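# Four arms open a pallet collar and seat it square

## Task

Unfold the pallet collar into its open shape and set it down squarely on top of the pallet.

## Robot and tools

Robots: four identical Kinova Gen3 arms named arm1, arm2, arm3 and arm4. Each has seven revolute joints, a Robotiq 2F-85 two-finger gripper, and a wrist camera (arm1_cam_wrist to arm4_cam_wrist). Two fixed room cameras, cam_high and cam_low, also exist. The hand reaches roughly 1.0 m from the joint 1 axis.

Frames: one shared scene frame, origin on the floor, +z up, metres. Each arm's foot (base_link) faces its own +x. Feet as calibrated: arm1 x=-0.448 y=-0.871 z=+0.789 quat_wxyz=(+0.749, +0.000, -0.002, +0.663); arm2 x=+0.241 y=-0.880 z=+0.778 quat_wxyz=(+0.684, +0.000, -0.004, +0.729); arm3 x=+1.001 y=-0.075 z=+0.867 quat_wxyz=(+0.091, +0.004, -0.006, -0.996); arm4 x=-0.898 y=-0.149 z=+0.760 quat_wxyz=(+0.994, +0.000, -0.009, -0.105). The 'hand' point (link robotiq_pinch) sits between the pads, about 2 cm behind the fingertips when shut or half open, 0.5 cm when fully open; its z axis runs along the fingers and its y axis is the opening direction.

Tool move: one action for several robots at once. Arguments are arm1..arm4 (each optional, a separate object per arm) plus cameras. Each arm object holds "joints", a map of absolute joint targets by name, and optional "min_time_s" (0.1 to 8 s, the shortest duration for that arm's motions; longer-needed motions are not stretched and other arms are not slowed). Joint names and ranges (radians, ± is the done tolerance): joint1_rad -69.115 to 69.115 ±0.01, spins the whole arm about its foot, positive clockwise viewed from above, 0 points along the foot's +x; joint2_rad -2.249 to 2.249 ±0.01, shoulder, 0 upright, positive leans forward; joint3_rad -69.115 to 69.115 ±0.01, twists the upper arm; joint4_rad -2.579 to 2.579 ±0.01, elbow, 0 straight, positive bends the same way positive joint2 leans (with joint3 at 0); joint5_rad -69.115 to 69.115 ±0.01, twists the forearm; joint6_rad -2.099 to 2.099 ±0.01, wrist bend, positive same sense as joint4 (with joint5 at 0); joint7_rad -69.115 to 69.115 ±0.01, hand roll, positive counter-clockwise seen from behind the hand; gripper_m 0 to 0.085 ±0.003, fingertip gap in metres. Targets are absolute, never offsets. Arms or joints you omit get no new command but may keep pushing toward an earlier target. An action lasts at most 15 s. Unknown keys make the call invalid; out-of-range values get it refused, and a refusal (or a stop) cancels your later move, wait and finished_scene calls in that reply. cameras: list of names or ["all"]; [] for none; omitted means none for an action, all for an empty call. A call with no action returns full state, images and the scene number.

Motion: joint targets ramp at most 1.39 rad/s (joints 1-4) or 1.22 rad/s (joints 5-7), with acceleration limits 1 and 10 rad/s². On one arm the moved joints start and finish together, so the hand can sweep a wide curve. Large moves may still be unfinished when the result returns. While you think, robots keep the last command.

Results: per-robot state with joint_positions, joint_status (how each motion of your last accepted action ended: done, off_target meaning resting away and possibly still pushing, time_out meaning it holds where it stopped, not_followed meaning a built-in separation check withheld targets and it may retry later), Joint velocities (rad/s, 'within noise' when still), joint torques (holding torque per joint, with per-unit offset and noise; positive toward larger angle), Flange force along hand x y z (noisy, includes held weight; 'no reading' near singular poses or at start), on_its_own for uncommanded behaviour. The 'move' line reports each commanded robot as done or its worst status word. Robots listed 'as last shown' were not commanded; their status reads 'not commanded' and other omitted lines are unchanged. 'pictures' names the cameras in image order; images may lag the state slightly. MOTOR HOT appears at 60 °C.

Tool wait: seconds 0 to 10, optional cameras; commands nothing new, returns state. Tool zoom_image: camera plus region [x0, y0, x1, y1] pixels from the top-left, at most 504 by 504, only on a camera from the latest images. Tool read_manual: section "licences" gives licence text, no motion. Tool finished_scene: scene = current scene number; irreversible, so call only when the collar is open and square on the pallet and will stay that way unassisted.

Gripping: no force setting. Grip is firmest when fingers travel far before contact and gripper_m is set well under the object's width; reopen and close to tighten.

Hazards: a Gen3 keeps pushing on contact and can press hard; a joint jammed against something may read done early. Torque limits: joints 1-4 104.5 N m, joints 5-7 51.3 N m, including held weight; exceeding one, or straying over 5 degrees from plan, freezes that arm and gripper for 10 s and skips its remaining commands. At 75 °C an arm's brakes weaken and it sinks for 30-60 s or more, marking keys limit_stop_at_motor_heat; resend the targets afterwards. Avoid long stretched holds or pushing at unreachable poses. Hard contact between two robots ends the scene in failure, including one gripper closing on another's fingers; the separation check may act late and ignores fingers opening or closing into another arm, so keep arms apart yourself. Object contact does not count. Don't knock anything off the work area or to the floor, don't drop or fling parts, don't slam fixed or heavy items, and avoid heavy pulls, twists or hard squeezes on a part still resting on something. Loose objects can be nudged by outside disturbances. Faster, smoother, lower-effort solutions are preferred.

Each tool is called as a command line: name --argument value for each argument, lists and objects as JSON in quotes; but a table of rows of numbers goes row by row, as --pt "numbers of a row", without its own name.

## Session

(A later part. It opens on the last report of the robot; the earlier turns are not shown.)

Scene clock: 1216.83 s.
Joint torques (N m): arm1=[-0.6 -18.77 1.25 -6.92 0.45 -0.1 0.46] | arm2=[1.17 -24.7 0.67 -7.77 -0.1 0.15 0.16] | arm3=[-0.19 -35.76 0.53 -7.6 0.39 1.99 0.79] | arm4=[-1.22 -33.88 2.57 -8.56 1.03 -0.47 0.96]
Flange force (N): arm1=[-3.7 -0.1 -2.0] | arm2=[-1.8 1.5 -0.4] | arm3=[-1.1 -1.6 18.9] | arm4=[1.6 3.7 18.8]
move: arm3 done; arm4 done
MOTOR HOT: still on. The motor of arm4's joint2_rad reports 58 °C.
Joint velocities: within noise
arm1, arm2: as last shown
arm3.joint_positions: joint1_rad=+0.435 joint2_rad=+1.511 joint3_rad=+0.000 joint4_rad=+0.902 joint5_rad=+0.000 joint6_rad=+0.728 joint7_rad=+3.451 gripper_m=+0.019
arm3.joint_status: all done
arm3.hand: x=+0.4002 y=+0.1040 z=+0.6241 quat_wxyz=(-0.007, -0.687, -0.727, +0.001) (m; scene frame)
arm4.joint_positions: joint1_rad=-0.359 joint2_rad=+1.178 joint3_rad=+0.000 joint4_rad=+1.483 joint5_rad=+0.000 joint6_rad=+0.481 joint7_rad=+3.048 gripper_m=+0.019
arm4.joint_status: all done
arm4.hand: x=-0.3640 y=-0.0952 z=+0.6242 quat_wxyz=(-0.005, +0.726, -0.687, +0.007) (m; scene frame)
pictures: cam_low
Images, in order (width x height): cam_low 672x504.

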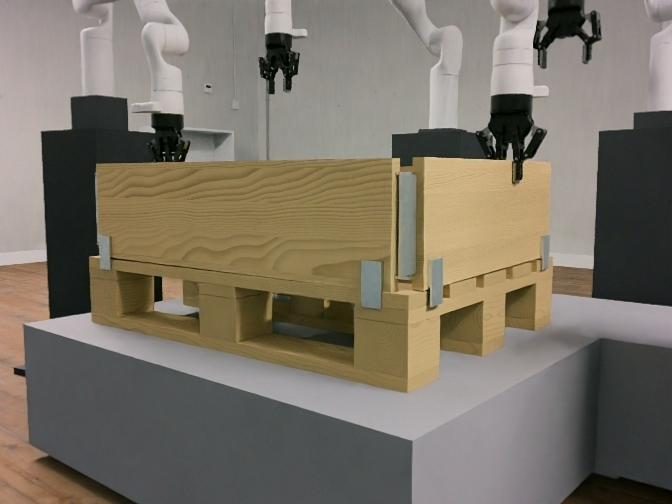

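move --arm3 '{"joints": {"joint2_rad": 1.5246, "joint4_rad": 0.8903, "joint6_rad": 0.7267}, "min_time_s": 1.0}' --arm4 '{"joints": {"joint2_rad": 1.1911, "joint4_rad": 1.4772, "joint6_rad": 0.4733}, "min_time_s": 1.0}' --cameras '["cam_low", "arm1_cam_wrist", "arm2_cam_wrist"]'

zoom_image --camera "cam_low" --region '[330, 200, 570, 400]'

zoom_image --camera "cam_low" --region '[70, 200, 370, 320]'

Scene clock: 1224.67 s.
Joint torques (N m): arm1=[-0.59 -18.77 1.25 -6.92 0.45 -0.1 0.47] | arm2=[1.23 -24.66 0.55 -7.78 -0.16 0.16 0.14] | arm3=[-0.41 -1.98 0.02 -7.51 0.53 -7.35 0.67] | arm4=[-3.59 -16.08 0.45 -10.08 0.91 -5.21 0.93]
Flange force (N): arm1=[-3.7 -0.2 -2.0] | arm2=[-1.6 1.6 -0.4] | arm3=[-10.8 26.8 -59.9] | arm4=[6.6 15.3 -26.3]
move: arm3 done; arm4 done
MOTOR HOT: still on. The motor of arm4's joint2_rad reports 58 °C.
Joint velocities: within noise
arm1, arm2: as last shown
arm3.joint_positions: joint1_rad=+0.435 joint2_rad=+1.525 joint3_rad=+0.000 joint4_rad=+0.890 joint5_rad=+0.000 joint6_rad=+0.727 joint7_rad=+3.451 gripper_m=+0.019
arm3.joint_status: all done
arm3.hand: x=+0.4002 y=+0.1039 z=+0.6181 quat_wxyz=(-0.007, -0.687, -0.727, +0.001) (m; scene frame)
arm4.joint_positions: joint1_rad=-0.359 joint2_rad=+1.191 joint3_rad=+0.000 joint4_rad=+1.477 joint5_rad=+0.000 joint6_rad=+0.473 joint7_rad=+3.048 gripper_m=+0.019
arm4.joint_status: all done
arm4.hand: x=-0.3639 y=-0.0953 z=+0.6182 quat_wxyz=(-0.005, +0.726, -0.687, +0.007) (m; scene frame)
pictures: arm1_cam_wrist, arm2_cam_wrist, cam_low
Images, in order (width x height): arm1_cam_wrist 672x504, arm2_cam_wrist 672x504, cam_low 672x504.

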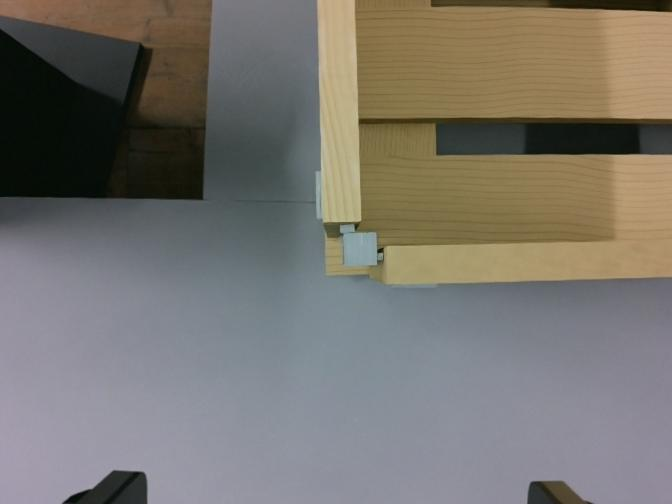

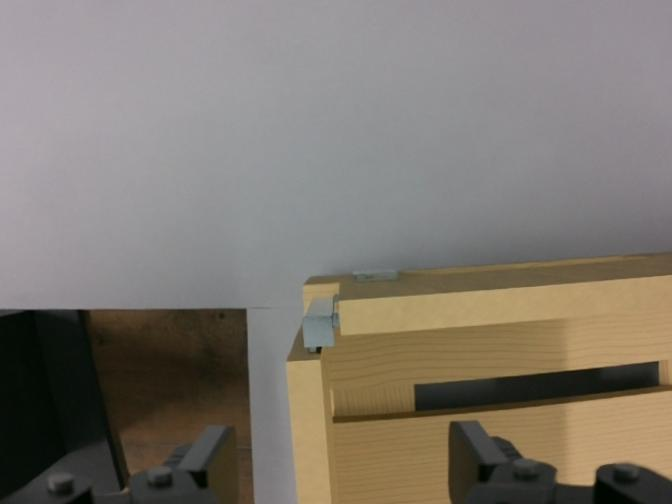

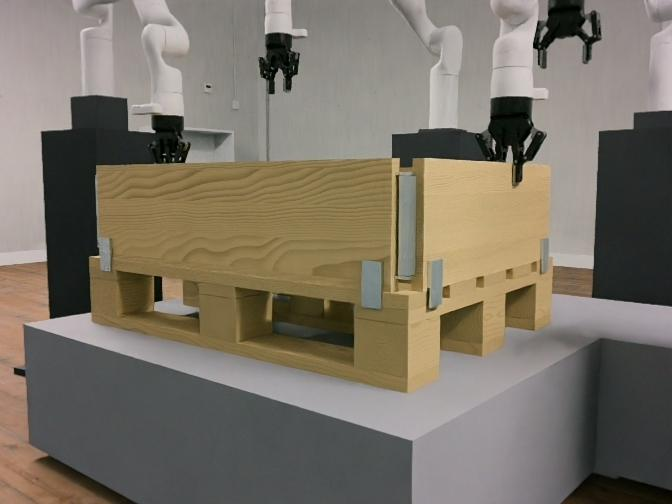

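Scaled by 2.100 from the camera's 672x504 image, which has a finer 960x720 frame.

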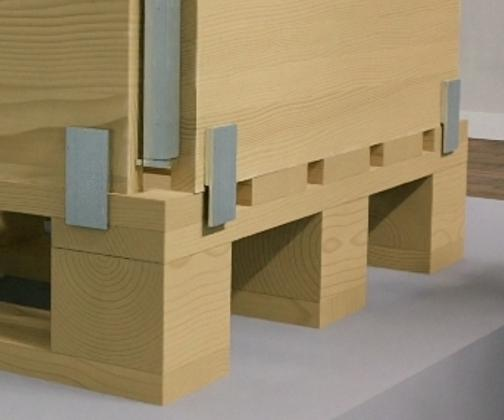

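Scaled by 1.680 from the camera's 672x504 image, which has a finer 960x720 frame.

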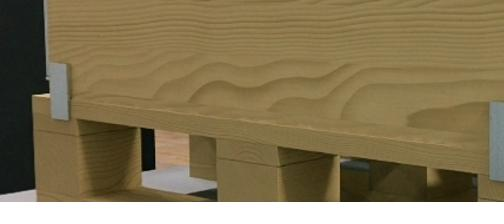

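move --arm3 '{"joints": {"joint2_rad": 1.5153, "joint4_rad": 0.8986, "joint6_rad": 0.7277}, "min_time_s": 0.6}' --arm4 '{"joints": {"joint2_rad": 1.1824, "joint4_rad": 1.4808, "joint6_rad": 0.4784}, "min_time_s": 0.6}'

move --arm3 '{"joints": {"gripper_m": 0.05}}' --arm4 '{"joints": {"gripper_m": 0.05}}' --cameras '["all"]'

zoom_image --camera "cam_low" --region '[330, 200, 570, 400]'

zoom_image --camera "cam_high" --region '[180, 190, 500, 430]'

Scene clock: 1239.17 s.
Joint torques (N m): arm1=[-0.58 -18.79 1.24 -6.91 0.45 -0.11 0.47] | arm2=[1.24 -24.71 0.72 -7.78 -0.12 0.13 0.18] | arm3=[0.82 -37.12 1.12 -8.56 0.52 1.52 0.66] | arm4=[-0.7 -33.73 2.85 -8.2 0.78 -0.2 0.67]
Flange force (N): arm1=[-3.6 -0.2 -2.0] | arm2=[-1.8 1.6 -0.4] | arm3=[-2.9 -0.8 19.9] | arm4=[1.2 3.4 19.1]
move: arm3 done; arm4 done
MOTOR HOT: cleared for the motors of arm4.
Joint velocities: within noise
arm1, arm2: as last shown
arm3.joint_positions: joint1_rad=+0.435 joint2_rad=+1.515 joint3_rad=+0.000 joint4_rad=+0.899 joint5_rad=+0.000 joint6_rad=+0.728 joint7_rad=+3.451 gripper_m=+0.019
arm3.joint_status: all done
arm3.hand: x=+0.4002 y=+0.1040 z=+0.6222 quat_wxyz=(-0.007, -0.687, -0.727, +0.001) (m; scene frame)
arm4.joint_positions: joint1_rad=-0.359 joint2_rad=+1.182 joint3_rad=+0.000 joint4_rad=+1.481 joint5_rad=+0.000 joint6_rad=+0.478 joint7_rad=+3.048 gripper_m=+0.019
arm4.joint_status: all done
arm4.hand: x=-0.3640 y=-0.0952 z=+0.6223 quat_wxyz=(-0.005, +0.726, -0.687, +0.007) (m; scene frame)
pictures: none

Scene clock: 1240.07 s.
Joint torques (N m): arm1=[-0.59 -18.84 1.25 -6.88 0.45 -0.1 0.48] | arm2=[1.25 -24.66 0.62 -7.78 -0.1 0.1 0.17] | arm3=[0.17 -25.3 -0.06 -6.32 -0.12 0.19 0.3] | arm4=[-0.74 -22.7 1.64 -5.18 0.25 -0.08 0.48]
Flange force (N): arm1=[-3.4 -0.1 -1.9] | arm2=[-1.8 1.6 -0.5] | arm3=[-3.0 4.2 -2.6] | arm4=[1.6 3.6 -1.4]
move: arm3 done; arm4 done
Joint velocities: within noise
arm1, arm2: as last shown
arm3.joint_positions: joint1_rad=+0.435 joint2_rad=+1.515 joint3_rad=+0.000 joint4_rad=+0.899 joint5_rad=+0.000 joint6_rad=+0.728 joint7_rad=+3.451 gripper_m=+0.050
arm3.joint_status: all done
arm3.hand: x=+0.4002 y=+0.1040 z=+0.6222 quat_wxyz=(-0.007, -0.687, -0.727, +0.001) (m; scene frame)
arm4.joint_positions: joint1_rad=-0.359 joint2_rad=+1.182 joint3_rad=+0.000 joint4_rad=+1.481 joint5_rad=+0.000 joint6_rad=+0.478 joint7_rad=+3.048 gripper_m=+0.050
arm4.joint_status: all done
arm4.hand: x=-0.3640 y=-0.0952 z=+0.6223 quat_wxyz=(-0.005, +0.726, -0.687, +0.007) (m; scene frame)
pictures: arm1_cam_wrist, arm2_cam_wrist, arm3_cam_wrist, arm4_cam_wrist, cam_high, cam_low
Images, in order (width x height): arm1_cam_wrist 672x504, arm2_cam_wrist 672x504, arm3_cam_wrist 672x504, arm4_cam_wrist 672x504, cam_high 672x504, cam_low 672x504.

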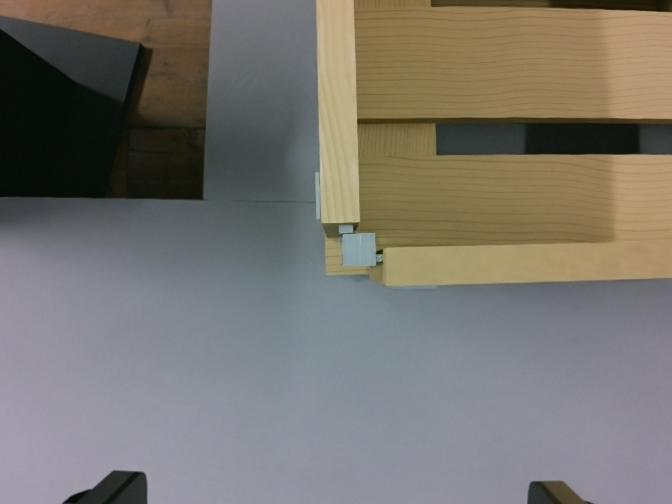

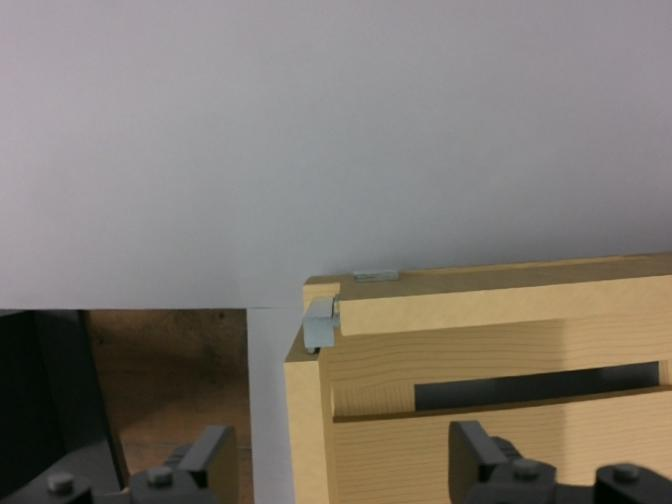

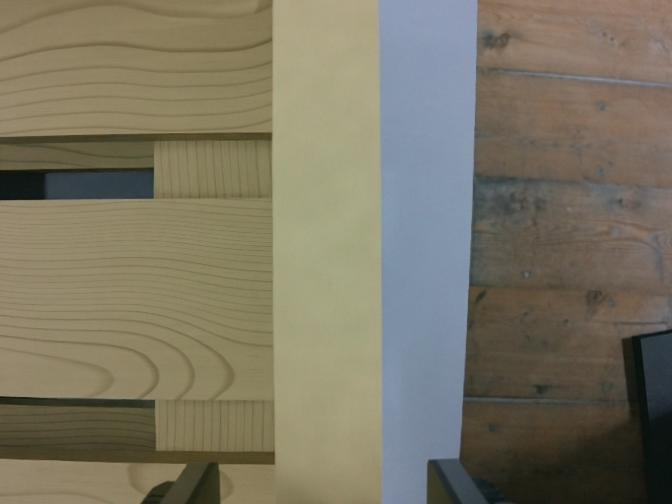

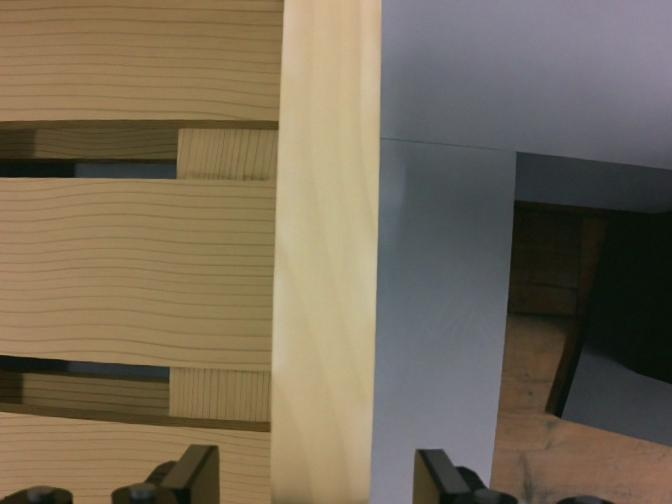

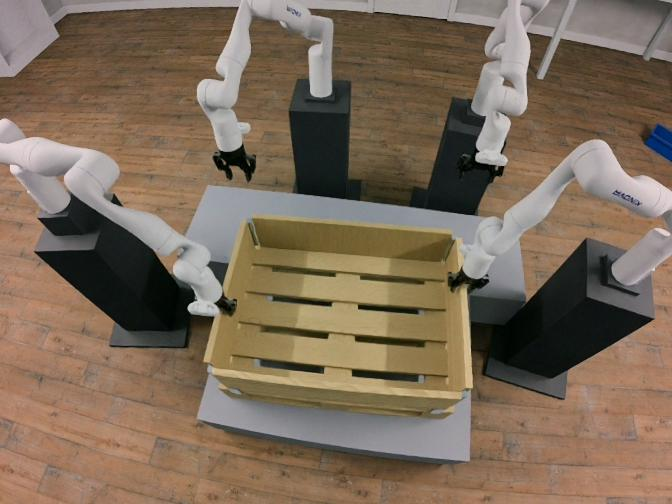

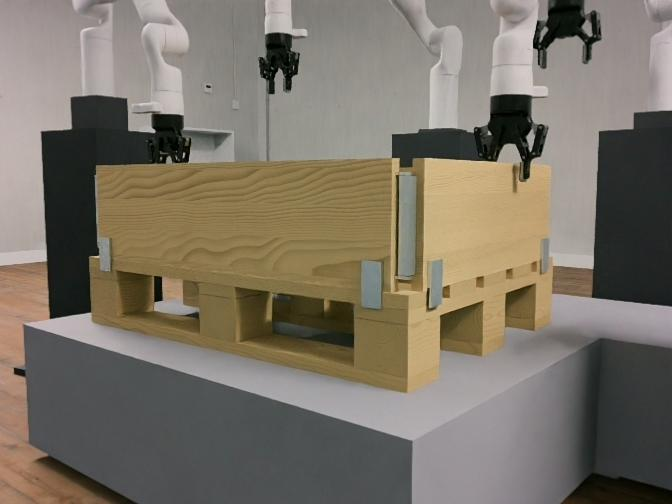

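Scaled by 2.100 from the camera's 672x504 image, which has a finer 960x720 frame.

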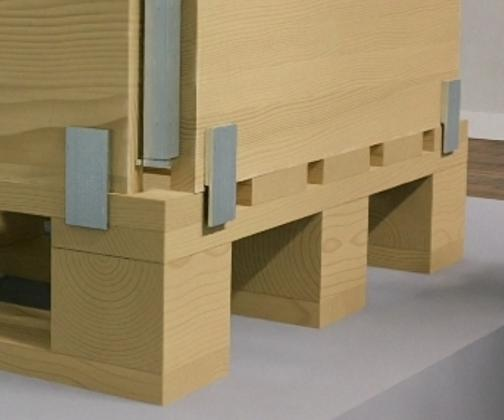

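Scaled by 1.575 from the camera's 672x504 image, which has a finer 960x720 frame.

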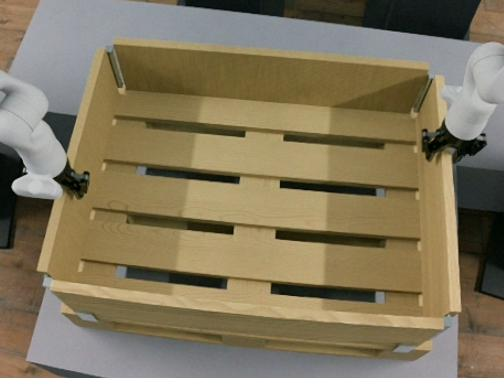

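move --arm3 '{"joints": {"joint2_rad": 1.3096, "joint4_rad": 1.0448, "joint6_rad": 0.7872}, "min_time_s": 1.5}' --arm4 '{"joints": {"joint2_rad": 0.9836, "joint4_rad": 1.5332, "joint6_rad": 0.6248}, "min_time_s": 1.5}' --cameras '["arm1_cam_wrist", "arm2_cam_wrist", "cam_high", "cam_low"]'

zoom_image --camera "cam_high" --region '[180, 190, 500, 430]'

zoom_image --camera "arm2_cam_wrist" --region '[260, 230, 460, 380]'

zoom_image --camera "arm1_cam_wrist" --region '[260, 150, 460, 300]'

Scene clock: 1258.40 s.
Joint torques (N m): arm1=[-0.57 -18.78 1.24 -6.91 0.44 -0.1 0.46] | arm2=[1.18 -24.66 0.68 -7.74 -0.07 0.17 0.17] | arm3=[0.19 -25.21 -0.1 -6.71 -0.13 0.19 0.3] | arm4=[-0.66 -21.95 1.62 -6.21 0.21 -0.12 0.49]
Flange force (N): arm1=[-3.6 -0.2 -2.0] | arm2=[-1.8 1.5 -0.4] | arm3=[-2.8 3.6 -1.6] | arm4=[1.3 3.2 -0.6]
move: arm3 done; arm4 done
Joint velocities: within noise
arm1, arm2: as last shown
arm3.joint_positions: joint1_rad=+0.435 joint2_rad=+1.310 joint3_rad=+0.000 joint4_rad=+1.045 joint5_rad=+0.000 joint6_rad=+0.787 joint7_rad=+3.451 gripper_m=+0.050
arm3.joint_status: all done
arm3.hand: x=+0.3994 y=+0.1050 z=+0.7203 quat_wxyz=(-0.007, -0.687, -0.727, +0.001) (m; scene frame)
arm4.joint_positions: joint1_rad=-0.359 joint2_rad=+0.984 joint3_rad=+0.000 joint4_rad=+1.533 joint5_rad=+0.000 joint6_rad=+0.625 joint7_rad=+3.048 gripper_m=+0.050
arm4.joint_status: all done
arm4.hand: x=-0.3656 y=-0.0950 z=+0.7202 quat_wxyz=(-0.005, +0.726, -0.687, +0.007) (m; scene frame)
pictures: arm1_cam_wrist, arm2_cam_wrist, cam_high, cam_low
Images, in order (width x height): arm1_cam_wrist 672x504, arm2_cam_wrist 672x504, cam_high 672x504, cam_low 672x504.

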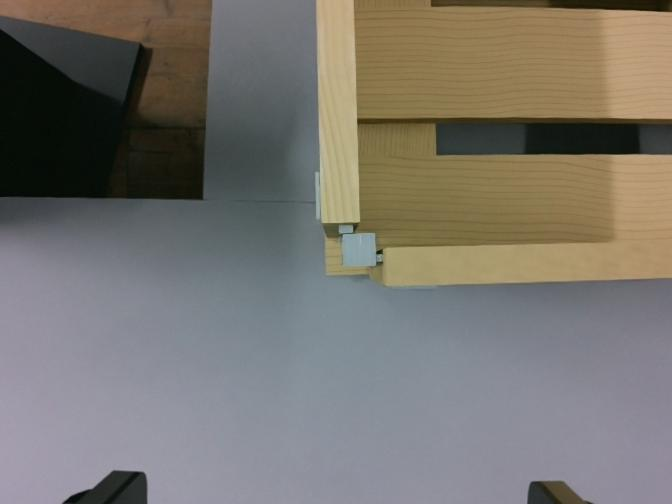

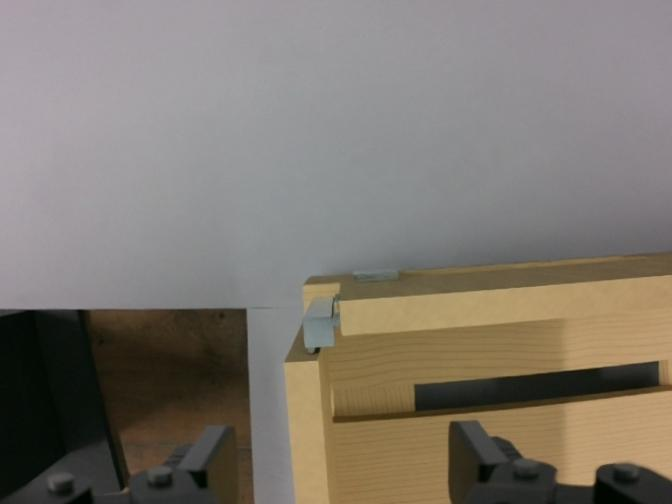

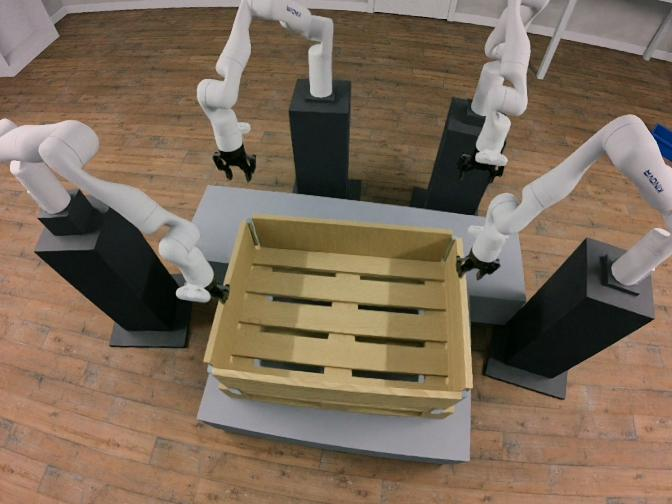

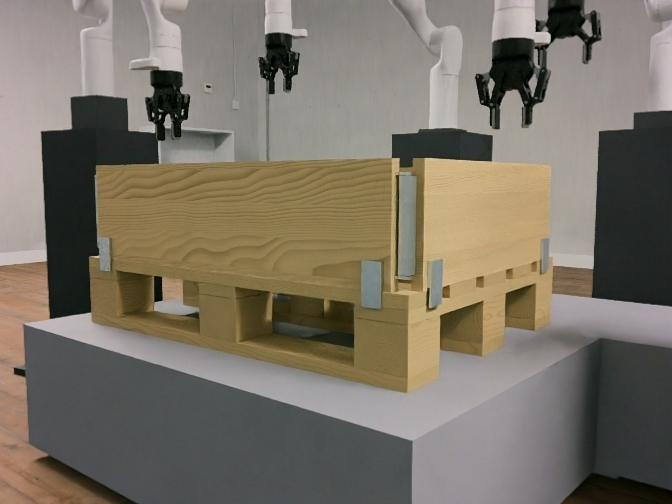

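Scaled by 1.575 from the camera's 672x504 image, which has a finer 960x720 frame.

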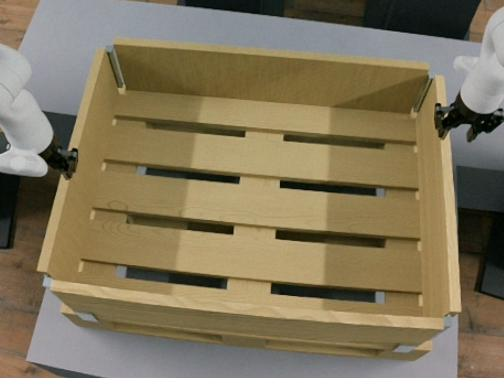

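Scaled by 2.520.

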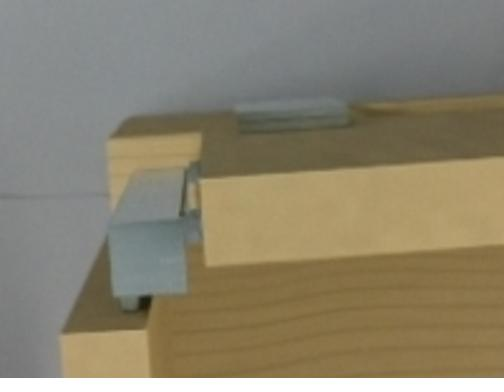

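Scaled by 2.520.

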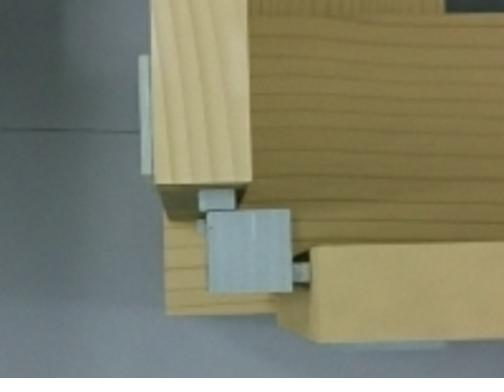

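finished_scene --scene 1

The scene is finished: the task was done.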